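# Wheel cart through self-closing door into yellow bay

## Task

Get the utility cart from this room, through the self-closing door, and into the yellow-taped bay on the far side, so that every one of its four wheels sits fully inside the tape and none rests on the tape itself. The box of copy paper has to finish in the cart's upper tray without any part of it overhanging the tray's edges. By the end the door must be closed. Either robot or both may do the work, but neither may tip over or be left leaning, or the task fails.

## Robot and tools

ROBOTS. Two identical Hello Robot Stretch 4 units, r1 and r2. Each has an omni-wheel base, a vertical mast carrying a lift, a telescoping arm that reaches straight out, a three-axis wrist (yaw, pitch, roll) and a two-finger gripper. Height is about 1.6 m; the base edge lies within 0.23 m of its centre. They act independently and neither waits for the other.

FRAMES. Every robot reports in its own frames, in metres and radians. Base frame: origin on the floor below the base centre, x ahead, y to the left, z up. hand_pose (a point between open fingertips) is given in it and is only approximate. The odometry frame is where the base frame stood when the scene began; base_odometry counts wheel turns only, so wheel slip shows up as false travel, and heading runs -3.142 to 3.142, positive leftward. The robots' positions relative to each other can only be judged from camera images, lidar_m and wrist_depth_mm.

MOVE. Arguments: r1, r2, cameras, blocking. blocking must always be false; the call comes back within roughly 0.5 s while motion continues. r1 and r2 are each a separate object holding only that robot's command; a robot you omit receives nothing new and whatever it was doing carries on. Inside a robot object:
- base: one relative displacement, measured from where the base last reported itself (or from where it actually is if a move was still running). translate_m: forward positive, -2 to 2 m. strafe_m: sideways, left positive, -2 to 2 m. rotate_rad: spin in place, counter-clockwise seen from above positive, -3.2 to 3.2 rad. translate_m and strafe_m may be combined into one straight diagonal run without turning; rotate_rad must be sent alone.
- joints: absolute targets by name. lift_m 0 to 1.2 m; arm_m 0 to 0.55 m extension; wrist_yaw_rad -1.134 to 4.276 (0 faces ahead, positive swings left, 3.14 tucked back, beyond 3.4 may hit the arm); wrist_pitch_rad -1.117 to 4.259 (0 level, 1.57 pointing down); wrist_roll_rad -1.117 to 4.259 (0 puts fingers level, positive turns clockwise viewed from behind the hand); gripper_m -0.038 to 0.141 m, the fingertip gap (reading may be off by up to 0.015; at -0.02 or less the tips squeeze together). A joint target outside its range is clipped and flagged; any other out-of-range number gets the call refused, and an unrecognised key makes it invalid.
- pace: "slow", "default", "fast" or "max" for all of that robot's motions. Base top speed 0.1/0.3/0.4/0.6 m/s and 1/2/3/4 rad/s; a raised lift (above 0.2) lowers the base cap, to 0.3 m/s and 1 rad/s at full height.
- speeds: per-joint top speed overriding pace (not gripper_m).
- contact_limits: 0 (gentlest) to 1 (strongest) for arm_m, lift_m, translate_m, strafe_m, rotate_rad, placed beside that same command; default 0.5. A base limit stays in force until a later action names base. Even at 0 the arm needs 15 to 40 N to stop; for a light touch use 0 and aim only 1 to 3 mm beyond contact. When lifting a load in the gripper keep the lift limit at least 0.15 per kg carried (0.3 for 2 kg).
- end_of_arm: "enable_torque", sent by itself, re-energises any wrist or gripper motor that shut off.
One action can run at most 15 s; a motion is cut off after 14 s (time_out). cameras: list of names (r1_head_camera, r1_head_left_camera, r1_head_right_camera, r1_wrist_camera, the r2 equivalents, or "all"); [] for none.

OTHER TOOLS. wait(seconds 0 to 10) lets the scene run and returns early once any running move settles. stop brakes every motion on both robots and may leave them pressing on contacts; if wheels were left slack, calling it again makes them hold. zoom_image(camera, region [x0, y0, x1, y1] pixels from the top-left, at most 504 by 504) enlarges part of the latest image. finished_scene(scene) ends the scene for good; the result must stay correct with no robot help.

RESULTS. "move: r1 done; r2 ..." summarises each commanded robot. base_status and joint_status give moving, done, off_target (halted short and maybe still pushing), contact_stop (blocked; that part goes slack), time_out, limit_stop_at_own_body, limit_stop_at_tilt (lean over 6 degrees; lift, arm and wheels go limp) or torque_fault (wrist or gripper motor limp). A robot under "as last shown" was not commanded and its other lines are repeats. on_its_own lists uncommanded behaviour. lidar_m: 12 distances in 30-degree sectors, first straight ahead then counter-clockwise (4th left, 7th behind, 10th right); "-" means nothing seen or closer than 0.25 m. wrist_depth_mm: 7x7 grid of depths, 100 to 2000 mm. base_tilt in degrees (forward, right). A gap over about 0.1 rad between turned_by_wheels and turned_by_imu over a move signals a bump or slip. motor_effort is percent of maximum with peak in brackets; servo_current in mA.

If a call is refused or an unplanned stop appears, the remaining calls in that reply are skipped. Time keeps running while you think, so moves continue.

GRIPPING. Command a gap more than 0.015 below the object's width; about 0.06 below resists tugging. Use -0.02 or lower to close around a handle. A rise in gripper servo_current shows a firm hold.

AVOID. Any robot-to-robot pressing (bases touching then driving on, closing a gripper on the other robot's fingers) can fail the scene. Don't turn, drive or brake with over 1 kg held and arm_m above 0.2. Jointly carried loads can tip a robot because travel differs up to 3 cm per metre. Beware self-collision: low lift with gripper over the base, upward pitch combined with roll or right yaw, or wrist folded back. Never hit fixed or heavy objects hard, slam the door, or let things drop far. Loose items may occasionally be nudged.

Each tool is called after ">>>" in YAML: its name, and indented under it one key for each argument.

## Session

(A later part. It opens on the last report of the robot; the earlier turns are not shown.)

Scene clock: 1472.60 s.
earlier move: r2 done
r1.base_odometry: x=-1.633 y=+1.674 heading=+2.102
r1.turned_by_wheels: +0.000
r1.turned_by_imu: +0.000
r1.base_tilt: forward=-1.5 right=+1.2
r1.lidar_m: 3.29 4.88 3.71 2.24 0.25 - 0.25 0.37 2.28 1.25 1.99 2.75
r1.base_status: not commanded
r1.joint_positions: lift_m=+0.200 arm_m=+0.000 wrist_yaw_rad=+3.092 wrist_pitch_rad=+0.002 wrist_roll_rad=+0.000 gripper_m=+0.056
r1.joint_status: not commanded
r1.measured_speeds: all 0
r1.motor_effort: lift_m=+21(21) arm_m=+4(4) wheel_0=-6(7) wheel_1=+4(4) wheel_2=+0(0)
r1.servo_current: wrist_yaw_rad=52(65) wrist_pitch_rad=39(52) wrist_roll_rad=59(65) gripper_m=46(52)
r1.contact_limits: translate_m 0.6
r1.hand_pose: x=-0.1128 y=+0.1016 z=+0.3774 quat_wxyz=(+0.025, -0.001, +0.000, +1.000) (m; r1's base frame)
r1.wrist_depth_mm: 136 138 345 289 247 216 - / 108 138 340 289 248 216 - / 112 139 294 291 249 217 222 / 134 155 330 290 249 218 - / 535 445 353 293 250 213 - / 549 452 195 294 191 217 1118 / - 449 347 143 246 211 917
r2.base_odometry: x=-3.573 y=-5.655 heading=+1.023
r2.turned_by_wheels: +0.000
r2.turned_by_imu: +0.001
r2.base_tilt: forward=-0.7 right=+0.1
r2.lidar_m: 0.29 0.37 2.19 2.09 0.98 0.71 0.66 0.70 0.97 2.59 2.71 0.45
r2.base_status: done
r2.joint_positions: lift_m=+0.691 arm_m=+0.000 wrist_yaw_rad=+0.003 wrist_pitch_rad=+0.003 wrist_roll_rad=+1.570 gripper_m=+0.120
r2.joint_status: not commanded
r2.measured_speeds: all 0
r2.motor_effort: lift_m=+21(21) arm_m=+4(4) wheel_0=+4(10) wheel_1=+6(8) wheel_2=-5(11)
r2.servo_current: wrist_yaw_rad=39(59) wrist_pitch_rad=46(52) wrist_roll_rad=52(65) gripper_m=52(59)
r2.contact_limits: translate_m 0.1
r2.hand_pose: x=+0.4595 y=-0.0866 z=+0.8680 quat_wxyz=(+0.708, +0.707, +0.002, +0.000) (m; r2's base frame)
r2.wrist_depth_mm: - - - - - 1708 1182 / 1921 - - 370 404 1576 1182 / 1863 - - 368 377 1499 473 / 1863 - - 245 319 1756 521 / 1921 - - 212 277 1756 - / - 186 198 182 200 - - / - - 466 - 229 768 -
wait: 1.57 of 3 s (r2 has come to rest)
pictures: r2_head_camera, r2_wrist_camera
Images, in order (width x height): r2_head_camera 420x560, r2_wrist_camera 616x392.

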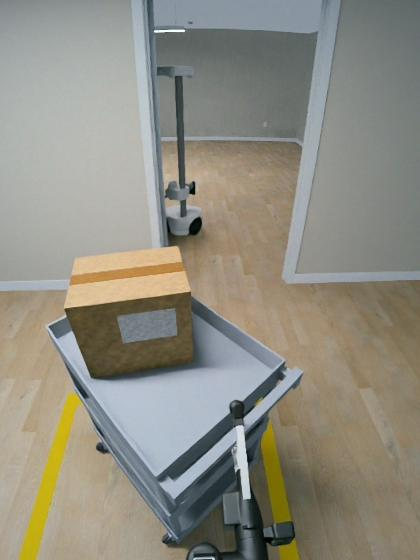

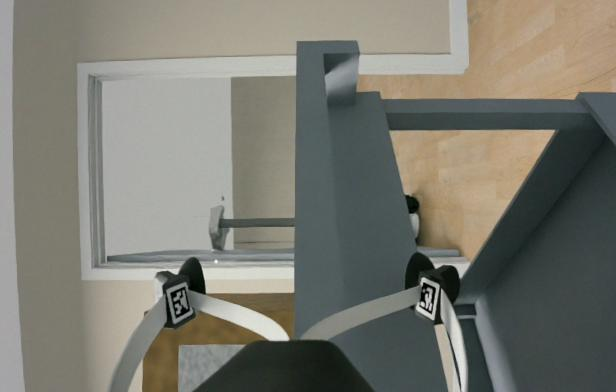

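>>> move:
  blocking: false
  r2: {"base":{"translate_m":0.035},"pace":"slow","contact_limits":{"translate_m":0.1}}

>>> wait:
  seconds: 2

>>> move:
  blocking: false
  r2: {"joints":{"gripper_m":-0.03}}

>>> wait:
  seconds: 2
  cameras: ["r2_head_camera","r2_wrist_camera"]

Scene clock: 1486.63 s.
move: r2 moving
r1: as last shown
r1.base_tilt: forward=-1.6 right=+1.3
r1.lidar_m: 3.24 4.86 3.68 2.26 0.25 - 0.25 0.37 2.28 1.25 1.99 2.74
r1.motor_effort: lift_m=+21(21) arm_m=+4(4) wheel_0=-7(7) wheel_1=+4(5) wheel_2=+0(0)
r1.servo_current: wrist_yaw_rad=59(59) wrist_pitch_rad=46(46) wrist_roll_rad=59(59) gripper_m=46(46)
r1.contact_limits: translate_m 0.6
r1.wrist_depth_mm: 136 138 349 289 248 216 - / 108 138 340 290 248 217 - / 112 138 294 290 250 217 221 / 134 155 332 291 249 217 - / 525 442 355 293 250 213 - / 559 449 195 294 191 218 1160 / - 452 345 143 246 211 904
r2.base_odometry: x=-3.566 y=-5.644 heading=+1.023
r2.turned_by_wheels: +0.000
r2.turned_by_imu: +0.001
r2.base_tilt: forward=-0.7 right=+0.1
r2.lidar_m: 0.28 0.35 2.23 2.12 0.99 0.70 0.67 0.71 0.98 2.61 2.73 0.46
r2.base_status: translate_m moving
r2.joint_positions: lift_m=+0.691 arm_m=+0.000 wrist_yaw_rad=+0.003 wrist_pitch_rad=+0.003 wrist_roll_rad=+1.570 gripper_m=+0.120
r2.joint_status: not commanded
r2.measured_speeds: translate_m=+0.049 strafe_m=-0.001 rotate_rad=-0.001 lift_m=+0.000 arm_m=+0.000 wrist_yaw_rad=+0.000 wrist_pitch_rad=+0.000 wrist_roll_rad=+0.000
r2.motor_effort: lift_m=+21(21) arm_m=+4(4) wheel_0=+6(10) wheel_1=+6(8) wheel_2=-9(10)
r2.servo_current: wrist_yaw_rad=46(59) wrist_pitch_rad=39(46) wrist_roll_rad=46(52) gripper_m=46(59)
r2.contact_limits: translate_m 0.1
r2.hand_pose: x=+0.4595 y=-0.0866 z=+0.8680 quat_wxyz=(+0.708, +0.707, +0.002, +0.000) (m; r2's base frame)
r2.wrist_depth_mm: - - - - - 1756 1182 / 1863 - - 351 387 1618 1160 / 1921 - - 325 366 1537 480 / 1863 - - 235 300 1756 517 / 1921 - - 203 266 1756 - / - 185 198 178 215 - - / - - 455 - 221 732 -
pictures: none

Scene clock: 1487.60 s.
earlier move: r2 done
r1.base_odometry: x=-1.633 y=+1.674 heading=+2.102
r1.turned_by_wheels: +0.000
r1.turned_by_imu: +0.000
r1.base_tilt: forward=-1.6 right=+1.3
r1.lidar_m: 3.26 4.88 3.69 2.24 0.25 - 0.25 0.34 2.28 1.24 2.00 2.73
r1.base_status: not commanded
r1.joint_positions: lift_m=+0.200 arm_m=+0.000 wrist_yaw_rad=+3.092 wrist_pitch_rad=+0.002 wrist_roll_rad=+0.000 gripper_m=+0.056
r1.joint_status: not commanded
r1.measured_speeds: all 0
r1.motor_effort: lift_m=+21(21) arm_m=+4(4) wheel_0=-7(7) wheel_1=+4(5) wheel_2=+0(0)
r1.servo_current: wrist_yaw_rad=59(65) wrist_pitch_rad=39(52) wrist_roll_rad=52(72) gripper_m=46(46)
r1.contact_limits: translate_m 0.6
r1.hand_pose: x=-0.1128 y=+0.1016 z=+0.3774 quat_wxyz=(+0.025, -0.001, +0.000, +1.000) (m; r1's base frame)
r1.wrist_depth_mm: 136 137 349 289 248 216 - / 108 138 338 289 248 216 - / 112 139 294 291 249 217 221 / 134 155 330 291 250 218 - / 525 442 353 293 251 214 - / 559 449 195 294 191 218 1138 / - 452 343 143 246 210 931
r2.base_odometry: x=-3.555 y=-5.626 heading=+1.022
r2.turned_by_wheels: -0.001
r2.turned_by_imu: -0.001
r2.base_tilt: forward=-0.7 right=+0.1
r2.lidar_m: 0.27 0.32 2.20 2.11 1.00 0.73 0.68 0.73 0.96 2.62 2.72 0.47
r2.base_status: done
r2.joint_positions: lift_m=+0.691 arm_m=+0.000 wrist_yaw_rad=-0.003 wrist_pitch_rad=+0.003 wrist_roll_rad=+1.570 gripper_m=+0.120
r2.joint_status: not commanded
r2.measured_speeds: all 0
r2.motor_effort: lift_m=+21(21) arm_m=+4(4) wheel_0=+2(10) wheel_1=+3(8) wheel_2=-10(12)
r2.servo_current: wrist_yaw_rad=46(59) wrist_pitch_rad=39(46) wrist_roll_rad=46(59) gripper_m=52(59)
r2.contact_limits: translate_m 0.1
r2.hand_pose: x=+0.4590 y=-0.0884 z=+0.8680 quat_wxyz=(+0.708, +0.707, +0.000, -0.002) (m; r2's base frame)
r2.wrist_depth_mm: - - - - - 1756 1182 / 1808 - - 332 384 1618 1182 / 1808 - - 319 362 1499 445 / 1863 - - 226 293 1756 504 / 1863 - - 193 253 1661 - / - 186 198 164 220 210 - / - - 439 - 212 - -
wait: 0.97 of 2 s (r2 has come to rest)
pictures: none

Scene clock: 1488.10 s.
move: r2 moving
r1: as last shown
r1.lidar_m: 3.30 4.86 3.70 2.23 0.25 - 0.25 0.36 2.27 1.27 1.98 2.74
r1.motor_effort: lift_m=+21(21) arm_m=+4(4) wheel_0=-6(7) wheel_1=+4(4) wheel_2=+0(0)
r1.servo_current: wrist_yaw_rad=33(59) wrist_pitch_rad=39(39) wrist_roll_rad=52(52) gripper_m=46(46)
r1.contact_limits: translate_m 0.6
r1.wrist_depth_mm: 136 138 347 287 248 215 - / 108 138 338 290 249 216 - / 112 138 294 290 249 217 221 / 134 155 332 291 250 216 - / 525 449 353 293 251 215 - / 554 445 195 293 190 219 1160 / - 449 345 143 246 211 917
r2.base_odometry: x=-3.555 y=-5.626 heading=+1.022
r2.turned_by_wheels: +0.000
r2.turned_by_imu: +0.000
r2.base_tilt: forward=-0.7 right=+0.1
r2.lidar_m: 0.28 0.33 2.20 2.09 0.98 0.72 0.70 0.70 0.98 2.61 2.71 0.48
r2.base_status: not commanded
r2.joint_positions: lift_m=+0.691 arm_m=+0.000 wrist_yaw_rad=-0.004 wrist_pitch_rad=+0.003 wrist_roll_rad=+1.570 gripper_m=+0.106
r2.joint_status: gripper_m moving
r2.measured_speeds: translate_m=+0.000 strafe_m=+0.000 rotate_rad=+0.000 lift_m=+0.000 arm_m=+0.000 wrist_yaw_rad=-0.002 wrist_pitch_rad=+0.000 wrist_roll_rad=+0.000
r2.motor_effort: lift_m=+21(21) arm_m=+4(4) wheel_0=+2(3) wheel_1=+3(3) wheel_2=-10(10)
r2.servo_current: wrist_yaw_rad=33(59) wrist_pitch_rad=39(46) wrist_roll_rad=46(59) gripper_m=104(117)
r2.contact_limits: translate_m 0.1
r2.hand_pose: x=+0.4590 y=-0.0884 z=+0.8680 quat_wxyz=(+0.708, +0.707, +0.000, -0.002) (m; r2's base frame)
r2.wrist_depth_mm: - - - - - 1661 1160 / - - - 332 - 1576 1182 / 1863 - - 320 364 1499 427 / 1863 - - 287 293 1708 500 / 1808 - - 193 253 1756 - / - - 196 169 196 683 - / - 433 433 - 213 - -
pictures: none

Scene clock: 1489.83 s.
earlier move: r2 done
r1.base_odometry: x=-1.633 y=+1.674 heading=+2.102
r1.turned_by_wheels: +0.000
r1.turned_by_imu: +0.000
r1.base_tilt: forward=-1.6 right=+1.3
r1.lidar_m: 3.25 4.87 3.69 2.26 0.25 - 0.25 0.35 2.28 1.25 2.02 2.75
r1.base_status: not commanded
r1.joint_positions: lift_m=+0.200 arm_m=+0.000 wrist_yaw_rad=+3.092 wrist_pitch_rad=+0.002 wrist_roll_rad=+0.000 gripper_m=+0.056
r1.joint_status: not commanded
r1.measured_speeds: all 0
r1.motor_effort: lift_m=+21(21) arm_m=+4(4) wheel_0=-7(7) wheel_1=+4(5) wheel_2=+0(0)
r1.servo_current: wrist_yaw_rad=52(72) wrist_pitch_rad=39(52) wrist_roll_rad=46(59) gripper_m=39(46)
r1.contact_limits: translate_m 0.6
r1.hand_pose: x=-0.1128 y=+0.1016 z=+0.3774 quat_wxyz=(+0.025, -0.001, +0.000, +1.000) (m; r1's base frame)
r1.wrist_depth_mm: 136 138 349 289 247 216 - / 108 138 340 287 248 216 - / 113 139 293 290 249 218 222 / 134 155 330 290 249 217 - / 525 442 353 291 250 214 - / 554 449 195 293 191 218 1118 / - 449 345 143 246 211 917
r2.base_odometry: x=-3.555 y=-5.625 heading=+1.023
r2.turned_by_wheels: +0.000
r2.turned_by_imu: +0.001
r2.base_tilt: forward=-0.7 right=+0.0
r2.lidar_m: 0.27 0.27 2.19 2.10 1.03 0.72 0.68 0.72 0.98 2.64 2.73 0.48
r2.base_status: not commanded
r2.joint_positions: lift_m=+0.691 arm_m=+0.000 wrist_yaw_rad=+0.001 wrist_pitch_rad=+0.004 wrist_roll_rad=+1.570 gripper_m=-0.028
r2.joint_status: all done
r2.measured_speeds: all 0
r2.motor_effort: lift_m=+21(21) arm_m=+3(4) wheel_0=+1(3) wheel_1=+3(4) wheel_2=-4(10)
r2.servo_current: wrist_yaw_rad=52(65) wrist_pitch_rad=46(52) wrist_roll_rad=52(59) gripper_m=124(267)
r2.contact_limits: translate_m 0.1
r2.hand_pose: x=+0.4593 y=-0.0872 z=+0.8678 quat_wxyz=(+0.708, +0.707, +0.002, -0.001) (m; r2's base frame)
r2.wrist_depth_mm: - - - 306 - 1708 1182 / 1863 - - 322 364 1464 1118 / - - - 298 327 1618 1182 / 1808 - - 210 278 1708 500 / 1808 - - 185 247 1661 - / - - 180 167 178 - - / - - 427 - 205 - -
wait: 1.73 of 2 s (r2 has come to rest)
pictures: r2_head_camera, r2_wrist_camera
Images, in order (width x height): r2_head_camera 420x560, r2_wrist_camera 616x392.

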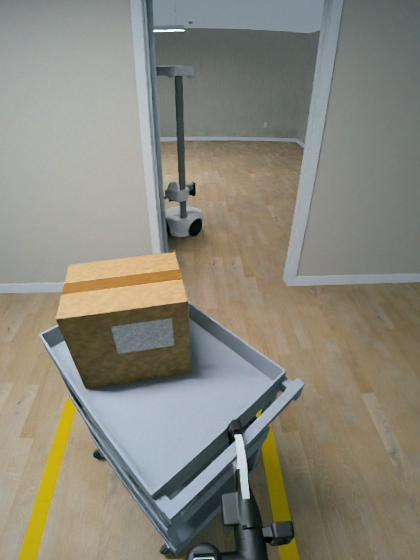

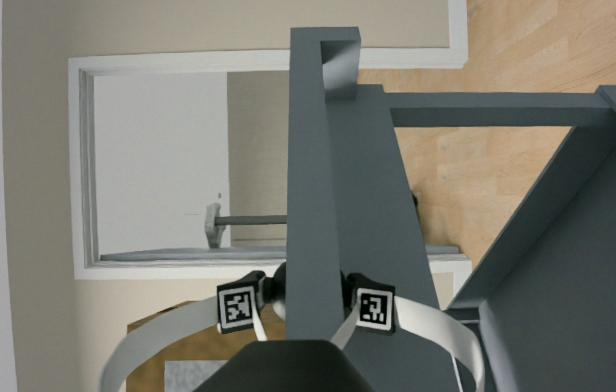

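>>> move:
  blocking: false
  r2: {"base":{"translate_m":-0.10,"strafe_m":0.16},"pace":"slow","contact_limits":{"translate_m":0.5}}

>>> wait:
  seconds: 3.5
  cameras: ["r2_head_camera","r2_head_right_camera"]

Scene clock: 1497.63 s.
move: r2 moving
r1: as last shown
r1.lidar_m: 3.26 4.88 3.72 2.25 0.25 - 0.25 0.34 2.31 1.24 2.00 2.73
r1.motor_effort: lift_m=+21(21) arm_m=+4(4) wheel_0=-7(7) wheel_1=+4(4) wheel_2=+0(0)
r1.servo_current: wrist_yaw_rad=52(59) wrist_pitch_rad=46(52) wrist_roll_rad=46(59) gripper_m=39(46)
r1.contact_limits: translate_m 0.6
r1.wrist_depth_mm: 136 138 347 289 247 216 - / 108 138 338 291 248 216 - / 112 139 293 290 249 217 222 / 134 155 332 291 250 217 - / 525 442 351 294 249 214 - / 559 452 195 293 190 218 1138 / - 452 343 143 246 211 931
r2.base_odometry: x=-3.567 y=-5.625 heading=+1.023
r2.turned_by_wheels: +0.000
r2.turned_by_imu: +0.001
r2.base_tilt: forward=-0.6 right=+0.1
r2.lidar_m: 0.25 0.29 2.18 2.10 0.98 0.72 0.67 0.72 1.02 2.63 2.72 0.51
r2.base_status: translate_m moving; strafe_m moving
r2.joint_positions: lift_m=+0.691 arm_m=+0.000 wrist_yaw_rad=+0.001 wrist_pitch_rad=+0.004 wrist_roll_rad=+1.570 gripper_m=-0.028
r2.joint_status: not commanded
r2.measured_speeds: translate_m=-0.026 strafe_m=+0.041 rotate_rad=+0.001 lift_m=+0.000 arm_m=+0.000 wrist_yaw_rad=+0.000 wrist_pitch_rad=+0.000 wrist_roll_rad=+0.000
r2.motor_effort: lift_m=+21(21) arm_m=+4(4) wheel_0=-10(10) wheel_1=+6(7) wheel_2=+8(10)
r2.servo_current: wrist_yaw_rad=39(52) wrist_pitch_rad=39(52) wrist_roll_rad=46(52) gripper_m=130(130)
r2.contact_limits: translate_m 0.5
r2.hand_pose: x=+0.4593 y=-0.0872 z=+0.8678 quat_wxyz=(+0.708, +0.707, +0.002, -0.001) (m; r2's base frame)
r2.wrist_depth_mm: - - - 304 - 1618 1138 / - - - 320 364 1464 1118 / 1863 - - 297 324 1618 1182 / 1808 - - 209 277 1708 504 / 1808 - - 185 245 1756 - / - - 180 167 178 - - / - - 430 - 204 - -
pictures: none

Scene clock: 1500.30 s.
earlier move: r2 done
r1.base_odometry: x=-1.633 y=+1.674 heading=+2.102
r1.turned_by_wheels: +0.000
r1.turned_by_imu: +0.000
r1.base_tilt: forward=-1.6 right=+1.2
r1.lidar_m: 3.26 4.87 3.70 2.26 0.25 - 0.25 0.34 2.61 1.24 2.01 2.73
r1.base_status: not commanded
r1.joint_positions: lift_m=+0.200 arm_m=+0.000 wrist_yaw_rad=+3.092 wrist_pitch_rad=+0.002 wrist_roll_rad=+0.000 gripper_m=+0.056
r1.joint_status: not commanded
r1.measured_speeds: all 0
r1.motor_effort: lift_m=+21(21) arm_m=+4(4) wheel_0=-7(8) wheel_1=+4(5) wheel_2=+0(0)
r1.servo_current: wrist_yaw_rad=46(72) wrist_pitch_rad=46(52) wrist_roll_rad=46(78) gripper_m=46(46)
r1.contact_limits: translate_m 0.6
r1.hand_pose: x=-0.1128 y=+0.1016 z=+0.3774 quat_wxyz=(+0.025, -0.001, +0.000, +1.000) (m; r1's base frame)
r1.wrist_depth_mm: 135 138 347 290 248 216 - / 108 138 338 291 248 216 - / 112 139 294 290 249 216 221 / 134 155 330 291 250 217 - / 525 445 349 294 251 213 - / 554 449 196 294 191 217 1118 / - 449 345 143 246 210 931
r2.base_odometry: x=-3.743 y=-5.627 heading=+1.023
r2.turned_by_wheels: +0.000
r2.turned_by_imu: +0.000
r2.base_tilt: forward=-0.7 right=+0.0
r2.lidar_m: 0.29 0.32 2.04 1.95 0.88 0.64 0.60 0.62 0.85 2.35 2.86 0.50
r2.base_status: done
r2.joint_positions: lift_m=+0.691 arm_m=+0.000 wrist_yaw_rad=+0.001 wrist_pitch_rad=+0.004 wrist_roll_rad=+1.570 gripper_m=-0.028
r2.joint_status: not commanded
r2.measured_speeds: all 0
r2.motor_effort: lift_m=+21(21) arm_m=+4(4) wheel_0=-4(12) wheel_1=+4(8) wheel_2=+7(10)
r2.servo_current: wrist_yaw_rad=52(59) wrist_pitch_rad=46(52) wrist_roll_rad=46(59) gripper_m=124(130)
r2.contact_limits: translate_m 0.5
r2.hand_pose: x=+0.4593 y=-0.0872 z=+0.8678 quat_wxyz=(+0.708, +0.707, +0.002, -0.001) (m; r2's base frame)
r2.wrist_depth_mm: - - - 290 312 1537 1160 / 1921 - - 327 345 353 353 / 1921 - - 285 303 1708 1205 / 1863 - - 203 267 1708 539 / 1983 - - 180 241 750 - / 1983 445 183 164 180 - - / - - 439 - 207 - -
wait: 2.67 of 3.5 s (r2 has come to rest)
pictures: r2_head_camera, r2_head_right_camera
Images, in order (width x height): r2_head_camera 420x560, r2_head_right_camera 420x672.

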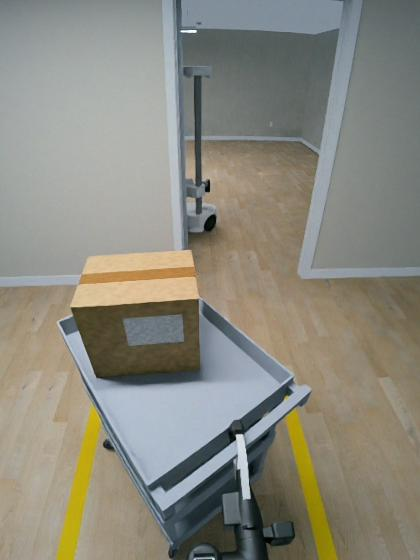

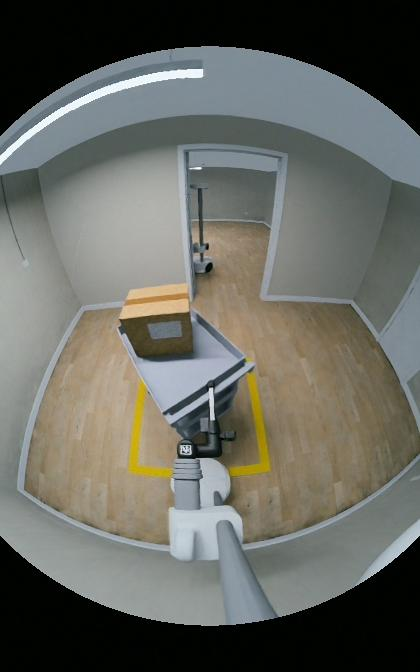

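>>> move:
  blocking: false
  r2: {"base":{"translate_m":-0.03,"strafe_m":0.15},"pace":"slow","contact_limits":{"translate_m":0.5}}

>>> wait:
  seconds: 3.5
  cameras: ["r2_head_camera","r2_head_right_camera"]

Scene clock: 1506.00 s.
move: r2 moving
r1: as last shown
r1.base_tilt: forward=-1.6 right=+1.3
r1.lidar_m: 3.26 4.87 3.68 2.23 0.25 - 0.25 0.36 2.59 1.23 2.01 2.74
r1.motor_effort: lift_m=+21(21) arm_m=+4(4) wheel_0=-7(7) wheel_1=+4(4) wheel_2=+0(0)
r1.servo_current: wrist_yaw_rad=52(65) wrist_pitch_rad=46(46) wrist_roll_rad=52(59) gripper_m=39(46)
r1.contact_limits: translate_m 0.6
r1.wrist_depth_mm: 136 138 347 290 247 216 - / 108 138 340 290 248 216 - / 112 139 294 290 249 217 221 / 134 154 330 291 249 217 - / 521 442 351 293 250 214 - / 549 445 196 294 191 218 1138 / - 452 347 143 246 210 917
r2.base_odometry: x=-3.756 y=-5.623 heading=+1.024
r2.turned_by_wheels: +0.000
r2.turned_by_imu: +0.001
r2.base_tilt: forward=-0.7 right=+0.1
r2.lidar_m: 0.29 0.29 2.04 1.93 0.87 0.65 0.59 0.61 0.84 2.33 2.89 0.49
r2.base_status: translate_m moving; strafe_m moving
r2.joint_positions: lift_m=+0.691 arm_m=+0.000 wrist_yaw_rad=-0.001 wrist_pitch_rad=+0.004 wrist_roll_rad=+1.570 gripper_m=-0.028
r2.joint_status: not commanded
r2.measured_speeds: translate_m=-0.010 strafe_m=+0.051 rotate_rad=+0.000 lift_m=+0.000 arm_m=+0.000 wrist_yaw_rad=-0.015 wrist_pitch_rad=+0.000 wrist_roll_rad=+0.000
r2.motor_effort: lift_m=+21(21) arm_m=+4(4) wheel_0=-11(13) wheel_1=+5(7) wheel_2=+7(9)
r2.servo_current: wrist_yaw_rad=52(59) wrist_pitch_rad=46(46) wrist_roll_rad=46(59) gripper_m=124(130)
r2.contact_limits: translate_m 0.5
r2.hand_pose: x=+0.4592 y=-0.0876 z=+0.8678 quat_wxyz=(+0.708, +0.707, +0.001, -0.002) (m; r2's base frame)
r2.wrist_depth_mm: - - - 291 - 1708 1182 / 1921 - - 327 347 355 362 / 1921 - - 227 303 1756 1205 / 1921 - - 203 265 1756 535 / 1921 1983 - 180 242 732 - / 1921 442 184 167 178 - - / - 439 442 - 206 - -
pictures: none

Scene clock: 1508.27 s.
earlier move: r2 done
r1.base_odometry: x=-1.633 y=+1.674 heading=+2.102
r1.turned_by_wheels: +0.000
r1.turned_by_imu: +0.000
r1.base_tilt: forward=-1.6 right=+1.3
r1.lidar_m: 3.25 4.88 3.72 2.26 0.25 - 0.25 0.35 3.85 1.25 1.99 2.75
r1.base_status: not commanded
r1.joint_positions: lift_m=+0.200 arm_m=+0.000 wrist_yaw_rad=+3.092 wrist_pitch_rad=+0.002 wrist_roll_rad=+0.000 gripper_m=+0.056
r1.joint_status: not commanded
r1.measured_speeds: all 0
r1.motor_effort: lift_m=+21(21) arm_m=+4(4) wheel_0=-7(7) wheel_1=+4(4) wheel_2=+0(0)
r1.servo_current: wrist_yaw_rad=33(65) wrist_pitch_rad=39(52) wrist_roll_rad=59(72) gripper_m=39(52)
r1.contact_limits: translate_m 0.6
r1.hand_pose: x=-0.1128 y=+0.1016 z=+0.3774 quat_wxyz=(+0.025, -0.001, +0.000, +1.000) (m; r1's base frame)
r1.wrist_depth_mm: 136 138 347 289 248 215 - / 108 138 338 289 249 216 - / 113 139 291 291 249 216 221 / 134 154 332 289 249 217 - / 525 442 353 293 250 213 - / 554 449 196 294 190 217 1138 / - 449 345 143 246 210 904
r2.base_odometry: x=-3.887 y=-5.575 heading=+1.024
r2.turned_by_wheels: +0.000
r2.turned_by_imu: +0.000
r2.base_tilt: forward=-0.6 right=+0.0
r2.lidar_m: 0.34 0.34 1.87 1.77 0.81 0.59 0.56 0.63 0.86 2.23 3.03 0.46
r2.base_status: done
r2.joint_positions: lift_m=+0.691 arm_m=+0.000 wrist_yaw_rad=-0.005 wrist_pitch_rad=+0.004 wrist_roll_rad=+1.570 gripper_m=-0.029
r2.joint_status: not commanded
r2.measured_speeds: all 0
r2.motor_effort: lift_m=+21(21) arm_m=+3(4) wheel_0=-6(15) wheel_1=+4(8) wheel_2=+7(9)
r2.servo_current: wrist_yaw_rad=59(65) wrist_pitch_rad=39(52) wrist_roll_rad=39(59) gripper_m=98(130)
r2.contact_limits: translate_m 0.5
r2.hand_pose: x=+0.4589 y=-0.0887 z=+0.8678 quat_wxyz=(+0.708, +0.707, +0.000, -0.003) (m; r2's base frame)
r2.wrist_depth_mm: - - - 229 300 314 312 / - - - 214 279 1756 1182 / - - - 198 263 1756 549 / - - - 187 248 798 - / - - 466 178 236 - - / - - 186 168 179 788 - / - - 488 - 214 732 -
wait: 2.27 of 3.5 s (r2 has come to rest)
pictures: r2_head_camera, r2_head_right_camera
Images, in order (width x height): r2_head_camera 420x560, r2_head_right_camera 420x672.

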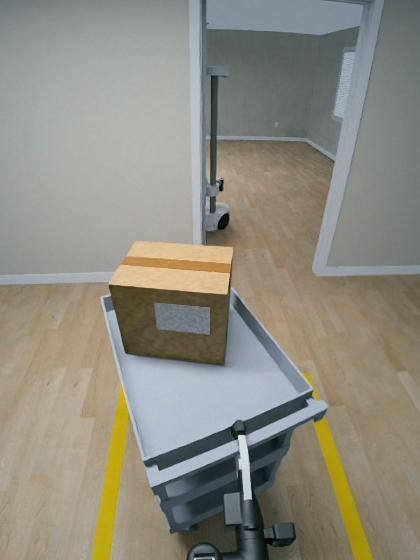

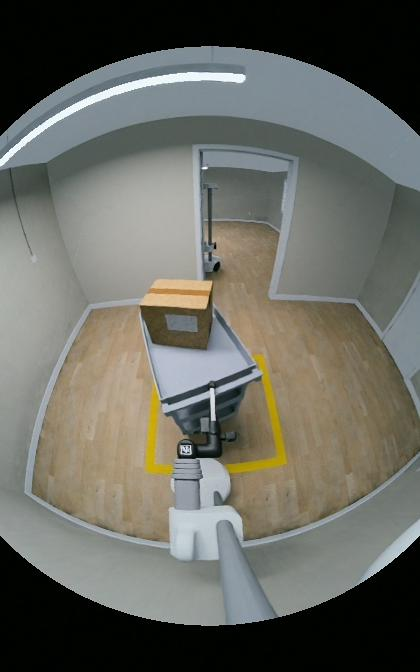

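>>> move:
  blocking: false
  r2: {"base":{"translate_m":-0.06,"strafe_m":0.05},"pace":"slow","contact_limits":{"translate_m":0.5}}

>>> wait:
  seconds: 3

>>> move:
  blocking: false
  r2: {"joints":{"gripper_m":0.12}}

>>> wait:
  seconds: 2.5

>>> move:
  blocking: false
  r2: {"base":{"translate_m":-0.17},"pace":"slow"}

>>> wait:
  seconds: 3
  cameras: ["r2_head_camera","r2_head_right_camera","r2_head_left_camera"]

Scene clock: 1526.83 s.
move: r2 moving
r1: as last shown
r1.lidar_m: 3.27 4.87 3.72 2.25 0.26 - 0.25 0.36 3.87 1.23 2.03 2.72
r1.motor_effort: lift_m=+21(21) arm_m=+4(4) wheel_0=-7(7) wheel_1=+4(5) wheel_2=+0(0)
r1.servo_current: wrist_yaw_rad=46(59) wrist_pitch_rad=52(52) wrist_roll_rad=46(59) gripper_m=39(46)
r1.contact_limits: translate_m 0.6
r1.wrist_depth_mm: 136 138 347 289 247 215 - / 108 138 338 291 249 216 - / 112 139 296 293 248 216 222 / 134 155 334 291 250 218 - / 525 445 351 293 249 214 - / 559 449 196 294 191 217 1138 / - 455 345 143 245 211 917
r2.base_odometry: x=-3.899 y=-5.579 heading=+1.024
r2.turned_by_wheels: +0.001
r2.turned_by_imu: +0.001
r2.base_tilt: forward=-0.6 right=+0.1
r2.lidar_m: 0.32 0.36 1.88 1.79 0.82 0.57 0.56 0.60 0.82 2.16 3.06 0.46
r2.base_status: translate_m moving; strafe_m moving
r2.joint_positions: lift_m=+0.691 arm_m=+0.000 wrist_yaw_rad=-0.004 wrist_pitch_rad=+0.004 wrist_roll_rad=+1.570 gripper_m=-0.029
r2.joint_status: not commanded
r2.measured_speeds: translate_m=-0.039 strafe_m=+0.033 rotate_rad=+0.000 lift_m=+0.000 arm_m=+0.000 wrist_yaw_rad=+0.008 wrist_pitch_rad=+0.000 wrist_roll_rad=+0.000
r2.motor_effort: lift_m=+21(21) arm_m=+4(4) wheel_0=-8(12) wheel_1=+5(6) wheel_2=+10(11)
r2.servo_current: wrist_yaw_rad=39(52) wrist_pitch_rad=46(46) wrist_roll_rad=46(59) gripper_m=104(104)
r2.contact_limits: translate_m 0.5
r2.hand_pose: x=+0.4589 y=-0.0886 z=+0.8678 quat_wxyz=(+0.708, +0.707, +0.000, -0.003) (m; r2's base frame)
r2.wrist_depth_mm: - - - 277 293 306 307 / - - - 211 278 1756 1205 / - - - 196 262 1808 517 / - - - 186 248 759 - / - - 466 179 236 - - / - - 186 168 179 - - / - - 492 - 215 741 -
pictures: none

Scene clock: 1528.33 s.
earlier move: r2 done
r1.base_odometry: x=-1.633 y=+1.674 heading=+2.102
r1.turned_by_wheels: +0.000
r1.turned_by_imu: +0.000
r1.base_tilt: forward=-1.6 right=+1.3
r1.lidar_m: 3.26 4.86 3.69 2.25 0.25 - 0.25 0.36 3.88 1.24 1.98 2.72
r1.base_status: not commanded
r1.joint_positions: lift_m=+0.200 arm_m=+0.000 wrist_yaw_rad=+3.092 wrist_pitch_rad=+0.002 wrist_roll_rad=+0.000 gripper_m=+0.056
r1.joint_status: not commanded
r1.measured_speeds: all 0
r1.motor_effort: lift_m=+21(21) arm_m=+4(4) wheel_0=-7(7) wheel_1=+4(5) wheel_2=+0(0)
r1.servo_current: wrist_yaw_rad=46(65) wrist_pitch_rad=46(52) wrist_roll_rad=39(65) gripper_m=46(46)
r1.contact_limits: translate_m 0.6
r1.hand_pose: x=-0.1128 y=+0.1016 z=+0.3774 quat_wxyz=(+0.025, -0.001, +0.000, +1.000) (m; r1's base frame)
r1.wrist_depth_mm: 136 137 345 290 247 216 - / 108 138 340 290 248 216 - / 112 138 293 291 249 217 221 / 134 155 332 291 250 216 - / 521 442 351 293 250 213 - / 554 445 196 293 190 219 1138 / - 452 345 143 246 210 931
r2.base_odometry: x=-3.960 y=-5.600 heading=+1.024
r2.turned_by_wheels: +0.000
r2.turned_by_imu: +0.000
r2.base_tilt: forward=-0.7 right=+0.1
r2.lidar_m: 0.36 0.36 1.83 1.74 0.75 0.52 0.49 0.54 0.72 2.00 3.09 0.45
r2.base_status: done
r2.joint_positions: lift_m=+0.691 arm_m=+0.000 wrist_yaw_rad=-0.002 wrist_pitch_rad=+0.004 wrist_roll_rad=+1.570 gripper_m=-0.029
r2.joint_status: not commanded
r2.measured_speeds: all 0
r2.motor_effort: lift_m=+21(21) arm_m=+4(4) wheel_0=-4(12) wheel_1=+5(6) wheel_2=+6(13)
r2.servo_current: wrist_yaw_rad=46(59) wrist_pitch_rad=46(52) wrist_roll_rad=39(65) gripper_m=98(104)
r2.contact_limits: translate_m 0.5
r2.hand_pose: x=+0.4591 y=-0.0881 z=+0.8678 quat_wxyz=(+0.708, +0.707, +0.001, -0.002) (m; r2's base frame)
r2.wrist_depth_mm: - - - 204 271 1366 1078 / - - - 195 258 1756 1205 / - - - 189 250 1618 - / - - 564 180 242 - - / - - 466 176 234 798 - / - - 186 168 179 - - / - - 521 - 220 - -
wait: 1.50 of 3 s (r2 has come to rest)
pictures: none

Scene clock: 1528.83 s.
move: r2 moving
r1: as last shown
r1.lidar_m: 3.27 4.87 3.71 2.25 0.25 - 0.25 0.38 3.87 1.25 2.01 2.75
r1.motor_effort: lift_m=+21(21) arm_m=+4(4) wheel_0=-7(7) wheel_1=+4(4) wheel_2=+0(0)
r1.servo_current: wrist_yaw_rad=46(72) wrist_pitch_rad=39(46) wrist_roll_rad=59(65) gripper_m=46(46)
r1.contact_limits: translate_m 0.6
r1.wrist_depth_mm: 136 138 349 289 247 216 - / 108 138 338 287 248 216 - / 112 139 293 290 251 217 221 / 134 155 332 291 250 217 - / 525 445 351 291 251 214 - / 559 452 196 294 191 218 1118 / - 455 345 143 246 211 917
r2.base_odometry: x=-3.960 y=-5.600 heading=+1.024
r2.turned_by_wheels: +0.000
r2.turned_by_imu: +0.000
r2.base_tilt: forward=-0.7 right=+0.1
r2.lidar_m: 0.35 0.37 1.82 1.75 0.77 0.53 0.51 0.50 0.75 2.00 3.07 0.46
r2.base_status: not commanded
r2.joint_positions: lift_m=+0.691 arm_m=+0.000 wrist_yaw_rad=-0.002 wrist_pitch_rad=+0.004 wrist_roll_rad=+1.570 gripper_m=-0.003
r2.joint_status: gripper_m moving
r2.measured_speeds: translate_m=+0.000 strafe_m=+0.000 rotate_rad=-0.001 lift_m=+0.000 arm_m=+0.000 wrist_yaw_rad=+0.000 wrist_pitch_rad=+0.000 wrist_roll_rad=+0.000
r2.motor_effort: lift_m=+21(21) arm_m=+4(4) wheel_0=-3(4) wheel_1=+5(5) wheel_2=+5(7)
r2.servo_current: wrist_yaw_rad=33(59) wrist_pitch_rad=46(46) wrist_roll_rad=52(52) gripper_m=65(117)
r2.contact_limits: translate_m 0.5
r2.hand_pose: x=+0.4591 y=-0.0881 z=+0.8678 quat_wxyz=(+0.708, +0.707, +0.001, -0.002) (m; r2's base frame)
r2.wrist_depth_mm: - - - 211 277 307 306 / - - - 202 266 1708 1182 / - - - 193 255 1708 - / - - 591 186 245 - - / - - 473 180 236 - - / - - 190 172 182 - - / - - 517 - 223 - -
pictures: none

Scene clock: 1530.57 s.
earlier move: r2 done
r1.base_odometry: x=-1.633 y=+1.674 heading=+2.102
r1.turned_by_wheels: +0.000
r1.turned_by_imu: +0.000
r1.base_tilt: forward=-1.6 right=+1.3
r1.lidar_m: 3.27 4.88 3.70 2.23 0.25 - 0.25 0.36 3.86 1.28 1.99 2.73
r1.base_status: not commanded
r1.joint_positions: lift_m=+0.200 arm_m=+0.000 wrist_yaw_rad=+3.092 wrist_pitch_rad=+0.002 wrist_roll_rad=+0.000 gripper_m=+0.056
r1.joint_status: not commanded
r1.measured_speeds: all 0
r1.motor_effort: lift_m=+21(21) arm_m=+4(4) wheel_0=-7(7) wheel_1=+5(5) wheel_2=+0(0)
r1.servo_current: wrist_yaw_rad=52(72) wrist_pitch_rad=39(52) wrist_roll_rad=65(65) gripper_m=39(52)
r1.contact_limits: translate_m 0.6
r1.hand_pose: x=-0.1128 y=+0.1016 z=+0.3774 quat_wxyz=(+0.025, -0.001, +0.000, +1.000) (m; r1's base frame)
r1.wrist_depth_mm: 136 137 345 287 248 215 - / 108 138 340 289 248 216 - / 112 139 294 291 250 217 221 / 134 155 332 291 250 217 - / 530 445 351 291 249 213 - / 559 449 195 296 191 219 1138 / - 449 343 142 246 209 917
r2.base_odometry: x=-3.960 y=-5.600 heading=+1.024
r2.turned_by_wheels: +0.000
r2.turned_by_imu: +0.000
r2.base_tilt: forward=-0.7 right=+0.1
r2.lidar_m: 0.36 0.38 1.81 1.74 0.75 0.53 0.50 0.54 0.73 2.03 3.08 0.46
r2.base_status: not commanded
r2.joint_positions: lift_m=+0.691 arm_m=+0.000 wrist_yaw_rad=-0.002 wrist_pitch_rad=+0.003 wrist_roll_rad=+1.570 gripper_m=+0.120
r2.joint_status: all done
r2.measured_speeds: all 0
r2.motor_effort: lift_m=+21(21) arm_m=+4(4) wheel_0=-3(4) wheel_1=+5(5) wheel_2=+2(7)
r2.servo_current: wrist_yaw_rad=46(59) wrist_pitch_rad=39(46) wrist_roll_rad=52(65) gripper_m=46(117)
r2.contact_limits: translate_m 0.5
r2.hand_pose: x=+0.4591 y=-0.0881 z=+0.8682 quat_wxyz=(+0.708, +0.707, +0.000, -0.002) (m; r2's base frame)
r2.wrist_depth_mm: - - - 225 293 317 317 / - - - 215 278 1708 1182 / - - - 206 268 1756 - / - - 585 198 258 866 - / - - 480 191 247 - - / - - 200 181 198 - - / - - 530 - 232 - -
wait: 1.73 of 2.5 s (r2 has come to rest)
pictures: none

Scene clock: 1531.07 s.
move: r2 moving
r1: as last shown
r1.lidar_m: 3.27 4.89 3.69 2.24 0.25 - 0.25 0.34 3.88 1.26 1.99 2.73
r1.motor_effort: lift_m=+21(21) arm_m=+4(4) wheel_0=-7(8) wheel_1=+4(5) wheel_2=+0(0)
r1.servo_current: wrist_yaw_rad=52(59) wrist_pitch_rad=39(46) wrist_roll_rad=46(65) gripper_m=46(46)
r1.contact_limits: translate_m 0.6
r1.wrist_depth_mm: 136 138 349 290 247 216 - / 108 138 338 290 248 216 - / 113 139 293 291 250 216 221 / 134 155 332 291 250 217 - / 530 442 353 293 250 213 - / 554 442 195 294 191 218 1138 / - 449 345 143 245 211 917
r2.base_odometry: x=-3.967 y=-5.611 heading=+1.024
r2.turned_by_wheels: +0.000
r2.turned_by_imu: +0.000
r2.base_tilt: forward=-0.7 right=+0.0
r2.lidar_m: 0.37 0.39 1.85 1.73 0.74 0.54 0.50 0.51 0.72 1.95 3.10 0.46
r2.base_status: translate_m moving
r2.joint_positions: lift_m=+0.691 arm_m=+0.000 wrist_yaw_rad=-0.002 wrist_pitch_rad=+0.003 wrist_roll_rad=+1.570 gripper_m=+0.120
r2.joint_status: not commanded
r2.measured_speeds: translate_m=-0.049 strafe_m=+0.000 rotate_rad=-0.002 lift_m=+0.000 arm_m=+0.000 wrist_yaw_rad=+0.000 wrist_pitch_rad=+0.000 wrist_roll_rad=+0.000
r2.motor_effort: lift_m=+21(21) arm_m=+4(4) wheel_0=-7(7) wheel_1=-7(7) wheel_2=+8(9)
r2.servo_current: wrist_yaw_rad=39(59) wrist_pitch_rad=46(46) wrist_roll_rad=39(59) gripper_m=52(59)
r2.hand_pose: x=+0.4591 y=-0.0881 z=+0.8682 quat_wxyz=(+0.708, +0.707, +0.000, -0.002) (m; r2's base frame)
r2.wrist_depth_mm: - - - 291 306 324 320 / - - - 226 289 1708 1182 / - - - 218 278 1708 - / - - 597 208 268 866 - / - - 492 200 256 842 - / - - 200 191 213 - - / - - 544 - 242 798 -
pictures: none

Scene clock: 1533.53 s.
earlier move: r2 done
r1.base_odometry: x=-1.633 y=+1.674 heading=+2.102
r1.turned_by_wheels: +0.000
r1.turned_by_imu: +0.000
r1.base_tilt: forward=-1.6 right=+1.3
r1.lidar_m: 3.27 4.88 3.71 2.24 0.26 - 0.25 0.35 3.87 1.26 2.02 2.72
r1.base_status: not commanded
r1.joint_positions: lift_m=+0.200 arm_m=+0.000 wrist_yaw_rad=+3.092 wrist_pitch_rad=+0.002 wrist_roll_rad=+0.000 gripper_m=+0.056
r1.joint_status: not commanded
r1.measured_speeds: all 0
r1.motor_effort: lift_m=+21(21) arm_m=+4(4) wheel_0=-7(8) wheel_1=+4(5) wheel_2=+0(0)
r1.servo_current: wrist_yaw_rad=59(65) wrist_pitch_rad=46(52) wrist_roll_rad=46(72) gripper_m=46(52)
r1.contact_limits: translate_m 0.6
r1.hand_pose: x=-0.1128 y=+0.1016 z=+0.3774 quat_wxyz=(+0.025, -0.001, +0.000, +1.000) (m; r1's base frame)
r1.wrist_depth_mm: 136 138 349 290 247 216 - / 108 138 340 289 249 217 - / 112 138 291 291 249 217 222 / 134 155 332 290 249 217 - / 525 442 351 294 250 214 - / 554 449 195 293 191 217 1138 / - 452 345 143 245 210 917
r2.base_odometry: x=-4.049 y=-5.745 heading=+1.024
r2.turned_by_wheels: +0.000
r2.turned_by_imu: +0.000
r2.base_tilt: forward=-0.7 right=+0.1
r2.lidar_m: 0.52 2.52 1.83 1.45 0.49 0.37 0.33 0.36 0.49 1.35 3.10 0.61
r2.base_status: done
r2.joint_positions: lift_m=+0.691 arm_m=+0.000 wrist_yaw_rad=-0.002 wrist_pitch_rad=+0.003 wrist_roll_rad=+1.570 gripper_m=+0.120
r2.joint_status: not commanded
r2.measured_speeds: all 0
r2.motor_effort: lift_m=+21(21) arm_m=+4(4) wheel_0=-4(11) wheel_1=-5(7) wheel_2=+4(11)
r2.servo_current: wrist_yaw_rad=46(59) wrist_pitch_rad=39(46) wrist_roll_rad=39(59) gripper_m=59(59)
r2.hand_pose: x=+0.4591 y=-0.0881 z=+0.8682 quat_wxyz=(+0.708, +0.707, +0.000, -0.002) (m; r2's base frame)
r2.wrist_depth_mm: - - - - - 1708 1229 / - - - 452 - 1708 466 / - - - 442 - 854 445 / - - 820 427 1008 - - / - - 661 410 413 - - / - - 200 397 196 - - / - - 723 - - - -
wait: 2.47 of 3 s (r2 has come to rest)
pictures: r2_head_camera, r2_head_left_camera, r2_head_right_camera
Images, in order (width x height): r2_head_camera 420x560, r2_head_left_camera 420x672, r2_head_right_camera 420x672.

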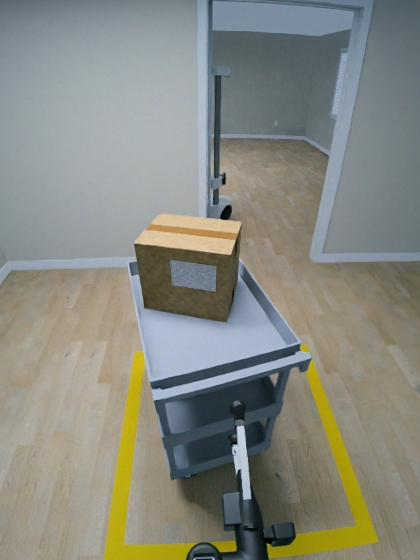

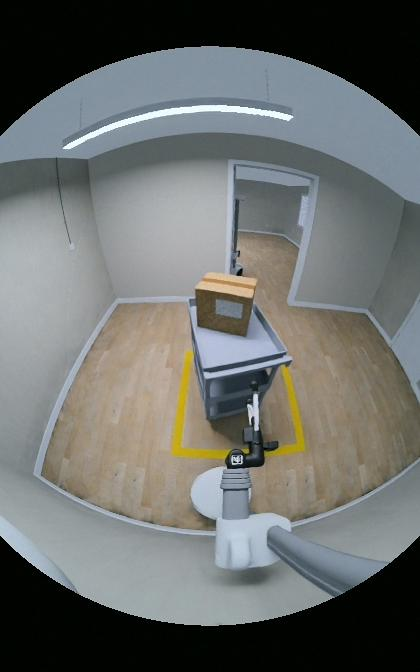

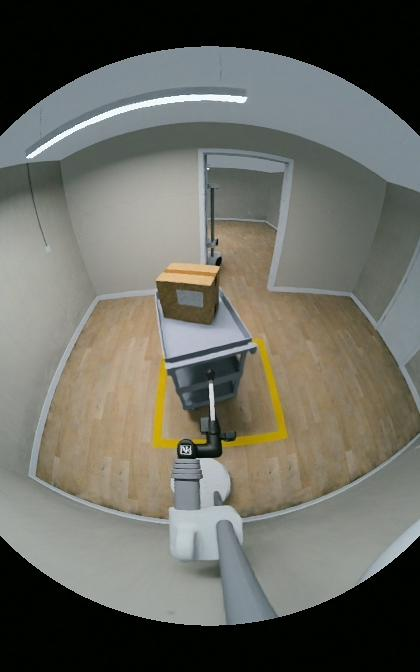

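>>> move:
  blocking: false
  r1: {"base":{"translate_m":0.39,"strafe_m":0.385},"pace":"slow"}
  r2: {"base":{"strafe_m":0.7}}

>>> wait:
  seconds: 4
  cameras: ["r2_head_camera","r2_head_left_camera","r1_head_left_camera"]

Scene clock: 1547.43 s.
move: r1 moving; r2 moving
r1.base_odometry: x=-1.645 y=+1.678 heading=+2.102
r1.turned_by_wheels: +0.000
r1.turned_by_imu: +0.000
r1.base_tilt: forward=-1.6 right=+1.3
r1.lidar_m: 3.27 4.86 3.70 2.25 1.97 2.00 0.25 0.36 3.88 1.27 2.02 2.75
r1.base_status: translate_m moving; strafe_m moving
r1.joint_positions: lift_m=+0.200 arm_m=+0.000 wrist_yaw_rad=+3.092 wrist_pitch_rad=+0.002 wrist_roll_rad=+0.000 gripper_m=+0.056
r1.joint_status: not commanded
r1.measured_speeds: translate_m=+0.037 strafe_m=+0.036 rotate_rad=-0.001 lift_m=+0.000 arm_m=+0.000 wrist_yaw_rad=+0.000 wrist_pitch_rad=+0.000 wrist_roll_rad=+0.000
r1.motor_effort: lift_m=+21(21) arm_m=+4(4) wheel_0=-5(9) wheel_1=+10(10) wheel_2=-2(4)
r1.servo_current: wrist_yaw_rad=46(65) wrist_pitch_rad=46(52) wrist_roll_rad=46(65) gripper_m=39(46)
r1.hand_pose: x=-0.1128 y=+0.1016 z=+0.3774 quat_wxyz=(+0.025, -0.001, +0.000, +1.000) (m; r1's base frame)
r1.wrist_depth_mm: 136 138 345 289 248 220 - / 108 138 340 290 247 221 - / 112 139 291 293 250 220 - / 134 155 330 290 251 217 - / 525 442 351 293 249 218 - / 559 445 195 293 190 222 1366 / - 449 345 143 247 213 917
r2.base_odometry: x=-4.079 y=-5.726 heading=+1.024
r2.turned_by_wheels: +0.000
r2.turned_by_imu: +0.000
r2.base_tilt: forward=-0.7 right=+0.1
r2.lidar_m: 0.53 2.48 1.78 1.41 0.53 0.36 0.32 0.37 0.51 1.37 3.14 0.61
r2.base_status: strafe_m moving
r2.joint_positions: lift_m=+0.691 arm_m=+0.000 wrist_yaw_rad=-0.002 wrist_pitch_rad=+0.003 wrist_roll_rad=+1.570 gripper_m=+0.120
r2.joint_status: not commanded
r2.measured_speeds: translate_m=+0.001 strafe_m=+0.142 rotate_rad=-0.008 lift_m=+0.000 arm_m=+0.000 wrist_yaw_rad=+0.000 wrist_pitch_rad=+0.000 wrist_roll_rad=+0.000
r2.motor_effort: lift_m=+21(21) arm_m=+4(4) wheel_0=-7(14) wheel_1=+11(11) wheel_2=-1(2)
r2.servo_current: wrist_yaw_rad=46(59) wrist_pitch_rad=46(46) wrist_roll_rad=65(65) gripper_m=52(52)
r2.hand_pose: x=+0.4591 y=-0.0881 z=+0.8682 quat_wxyz=(+0.708, +0.707, +0.000, -0.002) (m; r2's base frame)
r2.wrist_depth_mm: - - - 462 - 1708 1060 / - - - 452 - 1808 455 / - - - 439 - 842 433 / - - 647 421 1008 - - / - - 668 404 404 - - / - - 200 334 191 - - / - - - - - 1863 -
pictures: none

Scene clock: 1550.60 s.
earlier move: r1 moving; r2 done
r1.base_odometry: x=-1.941 y=+1.756 heading=+2.101
r1.turned_by_wheels: +0.000
r1.turned_by_imu: +0.001
r1.base_tilt: forward=-1.5 right=+1.3
r1.lidar_m: 3.29 4.55 3.68 2.20 1.98 1.98 1.40 0.25 4.18 1.51 2.72 2.77
r1.base_status: translate_m moving; strafe_m moving
r1.joint_positions: lift_m=+0.200 arm_m=+0.000 wrist_yaw_rad=+3.092 wrist_pitch_rad=+0.002 wrist_roll_rad=+0.000 gripper_m=+0.056
r1.joint_status: not commanded
r1.measured_speeds: translate_m=+0.070 strafe_m=+0.071 rotate_rad=-0.001 lift_m=+0.000 arm_m=+0.000 wrist_yaw_rad=+0.000 wrist_pitch_rad=+0.000 wrist_roll_rad=+0.000
r1.motor_effort: lift_m=+21(21) arm_m=+4(4) wheel_0=-4(10) wheel_1=+5(10) wheel_2=-3(5)
r1.servo_current: wrist_yaw_rad=52(72) wrist_pitch_rad=46(52) wrist_roll_rad=52(65) gripper_m=39(46)
r1.hand_pose: x=-0.1128 y=+0.1016 z=+0.3774 quat_wxyz=(+0.025, -0.001, +0.000, +1.000) (m; r1's base frame)
r1.wrist_depth_mm: 136 138 - - - - - / 108 138 - - - - - / 113 139 214 - - - - / 136 153 242 - - - - / 289 - - - - - - / 294 1281 190 1430 188 1430 1366 / 294 891 904 153 946 931 976
r2.base_odometry: x=-4.646 y=-5.381 heading=+1.024
r2.turned_by_wheels: +0.000
r2.turned_by_imu: +0.001
r2.base_tilt: forward=-0.7 right=+0.1
r2.lidar_m: 2.43 1.54 1.10 1.04 0.48 0.35 0.33 0.36 0.50 1.42 0.79 0.81
r2.base_status: done
r2.joint_positions: lift_m=+0.691 arm_m=+0.000 wrist_yaw_rad=-0.002 wrist_pitch_rad=+0.003 wrist_roll_rad=+1.570 gripper_m=+0.120
r2.joint_status: not commanded
r2.measured_speeds: all 0
r2.motor_effort: lift_m=+21(21) arm_m=+4(4) wheel_0=-3(14) wheel_1=+1(11) wheel_2=+0(2)
r2.servo_current: wrist_yaw_rad=52(59) wrist_pitch_rad=39(46) wrist_roll_rad=33(65) gripper_m=52(52)
r2.hand_pose: x=+0.4591 y=-0.0881 z=+0.8682 quat_wxyz=(+0.708, +0.707, +0.000, -0.002) (m; r2's base frame)
r2.wrist_depth_mm: - - - 820 - 1430 976 / - - - - - 1576 1182 / - - - - - 1756 1205 / - - - - - 1808 1205 / - - - - - 1661 1182 / - - 198 - 200 1576 1205 / - - - - - 1756 1205
wait: 3.17 of 4 s (r2 has come to rest)
pictures: r1_head_left_camera, r2_head_camera, r2_head_left_camera
Images, in order (width x height): r1_head_left_camera 420x672, r2_head_camera 420x560, r2_head_left_camera 420x672.

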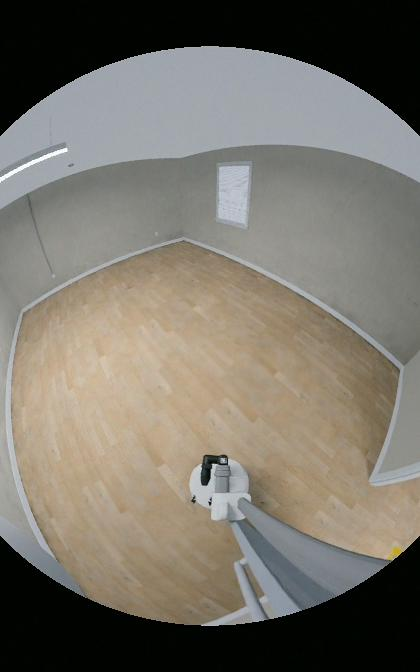

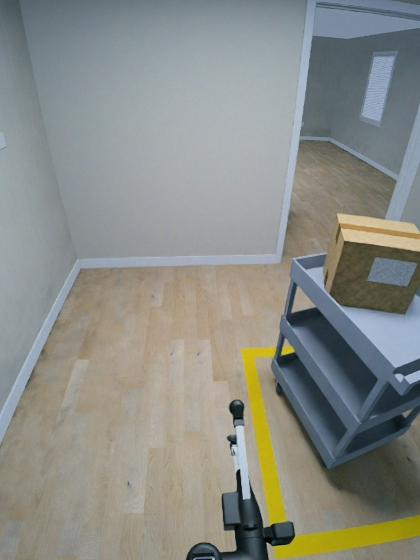

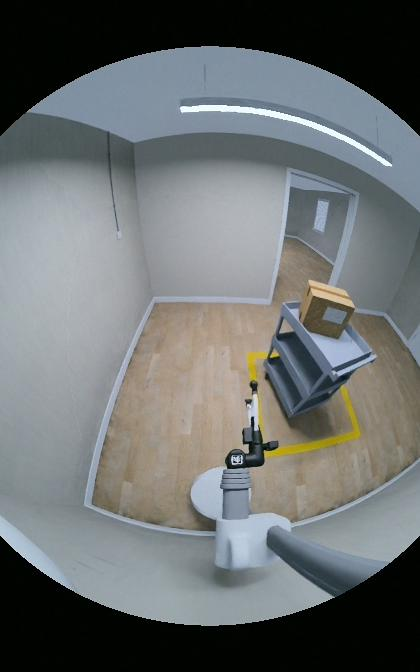

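>>> zoom_image:
  camera: "r2_head_camera"
  region: [230, 300, 420, 480]

>>> wait:
  seconds: 3
  cameras: ["r1_head_camera","r1_head_left_camera","r1_head_right_camera","r2_head_camera"]

Scaled by 2.653 from the camera's 420x560 image, which has a finer 1200x1600 frame.

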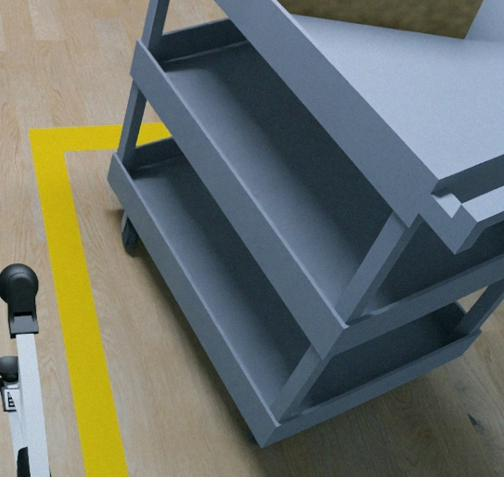

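Scene clock: 1553.77 s.
earlier move: r1 done
r1.base_odometry: x=-2.162 y=+1.816 heading=+2.101
r1.turned_by_wheels: +0.000
r1.turned_by_imu: +0.001
r1.base_tilt: forward=-1.6 right=+1.3
r1.lidar_m: 3.30 4.33 3.63 2.22 1.95 1.95 1.64 1.37 1.26 1.22 2.76 2.77
r1.base_status: done
r1.joint_positions: lift_m=+0.200 arm_m=+0.000 wrist_yaw_rad=+3.092 wrist_pitch_rad=+0.002 wrist_roll_rad=+0.000 gripper_m=+0.056
r1.joint_status: not commanded
r1.measured_speeds: all 0
r1.motor_effort: lift_m=+21(21) arm_m=+4(4) wheel_0=-5(10) wheel_1=+2(10) wheel_2=-2(6)
r1.servo_current: wrist_yaw_rad=46(72) wrist_pitch_rad=52(52) wrist_roll_rad=39(65) gripper_m=39(52)
r1.hand_pose: x=-0.1128 y=+0.1016 z=+0.3774 quat_wxyz=(+0.025, -0.001, +0.000, +1.000) (m; r1's base frame)
r1.wrist_depth_mm: 136 138 - - - - - / 108 138 - - - - - / 112 139 239 - - - - / 136 151 273 - - - - / - - - - - - - / 1255 1281 191 1430 188 1397 1336 / 1008 904 917 153 946 931 976
r2.base_odometry: x=-4.646 y=-5.381 heading=+1.024
r2.turned_by_wheels: +0.000
r2.turned_by_imu: +0.000
r2.base_tilt: forward=-0.7 right=+0.1
r2.lidar_m: 2.45 1.50 1.10 1.05 0.52 0.36 0.34 0.35 0.51 1.37 0.79 0.80
r2.base_status: done
r2.joint_positions: lift_m=+0.691 arm_m=+0.000 wrist_yaw_rad=-0.002 wrist_pitch_rad=+0.003 wrist_roll_rad=+1.570 gripper_m=+0.120
r2.joint_status: not commanded
r2.measured_speeds: all 0
r2.motor_effort: lift_m=+21(21) arm_m=+4(4) wheel_0=-3(14) wheel_1=+2(11) wheel_2=+0(2)
r2.servo_current: wrist_yaw_rad=52(59) wrist_pitch_rad=33(52) wrist_roll_rad=52(65) gripper_m=59(59)
r2.hand_pose: x=+0.4591 y=-0.0881 z=+0.8682 quat_wxyz=(+0.708, +0.707, +0.000, -0.002) (m; r2's base frame)
r2.wrist_depth_mm: - - - 820 - 1397 976 / - - - - - 1576 1205 / - - - - - 1756 1182 / - - - - - 1708 1205 / - - - - - 1618 1205 / - - 198 - 200 1537 1182 / - - - - - 1708 1205
wait: 0.00 of 3 s (r1 has come to rest)
pictures: r1_head_camera, r1_head_left_camera, r1_head_right_camera, r2_head_camera
Images, in order (width x height): r1_head_camera 420x560, r1_head_left_camera 420x672, r1_head_right_camera 420x672, r2_head_camera 420x560.

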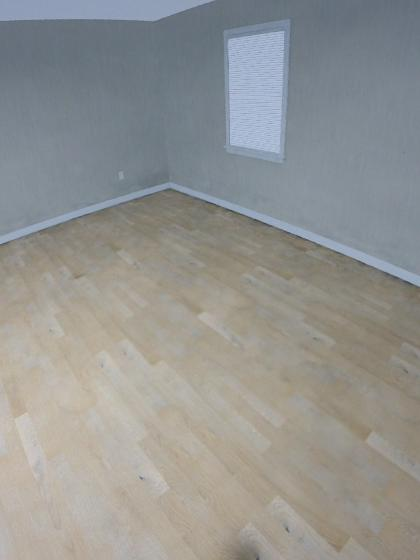

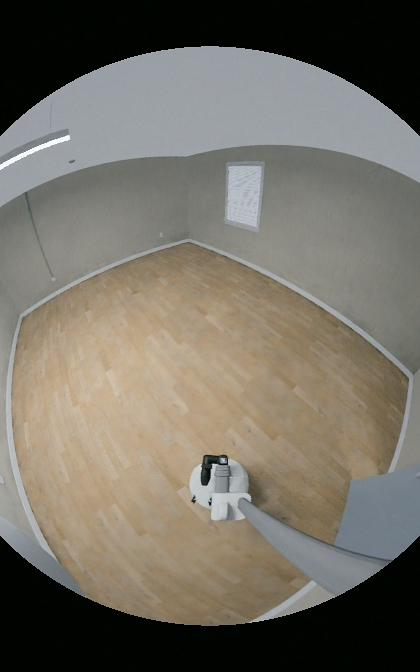

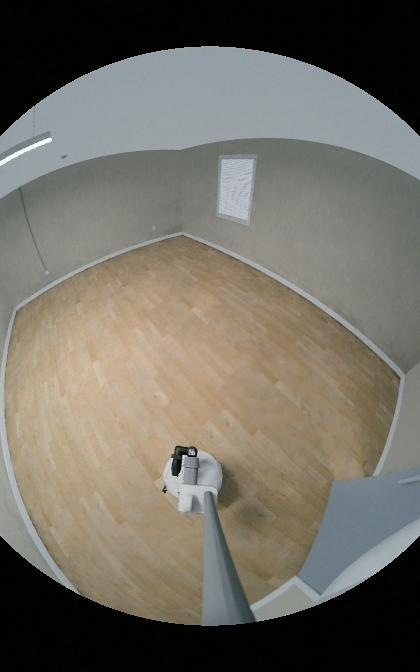

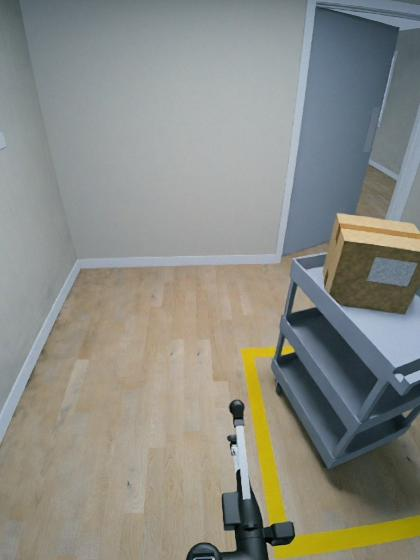

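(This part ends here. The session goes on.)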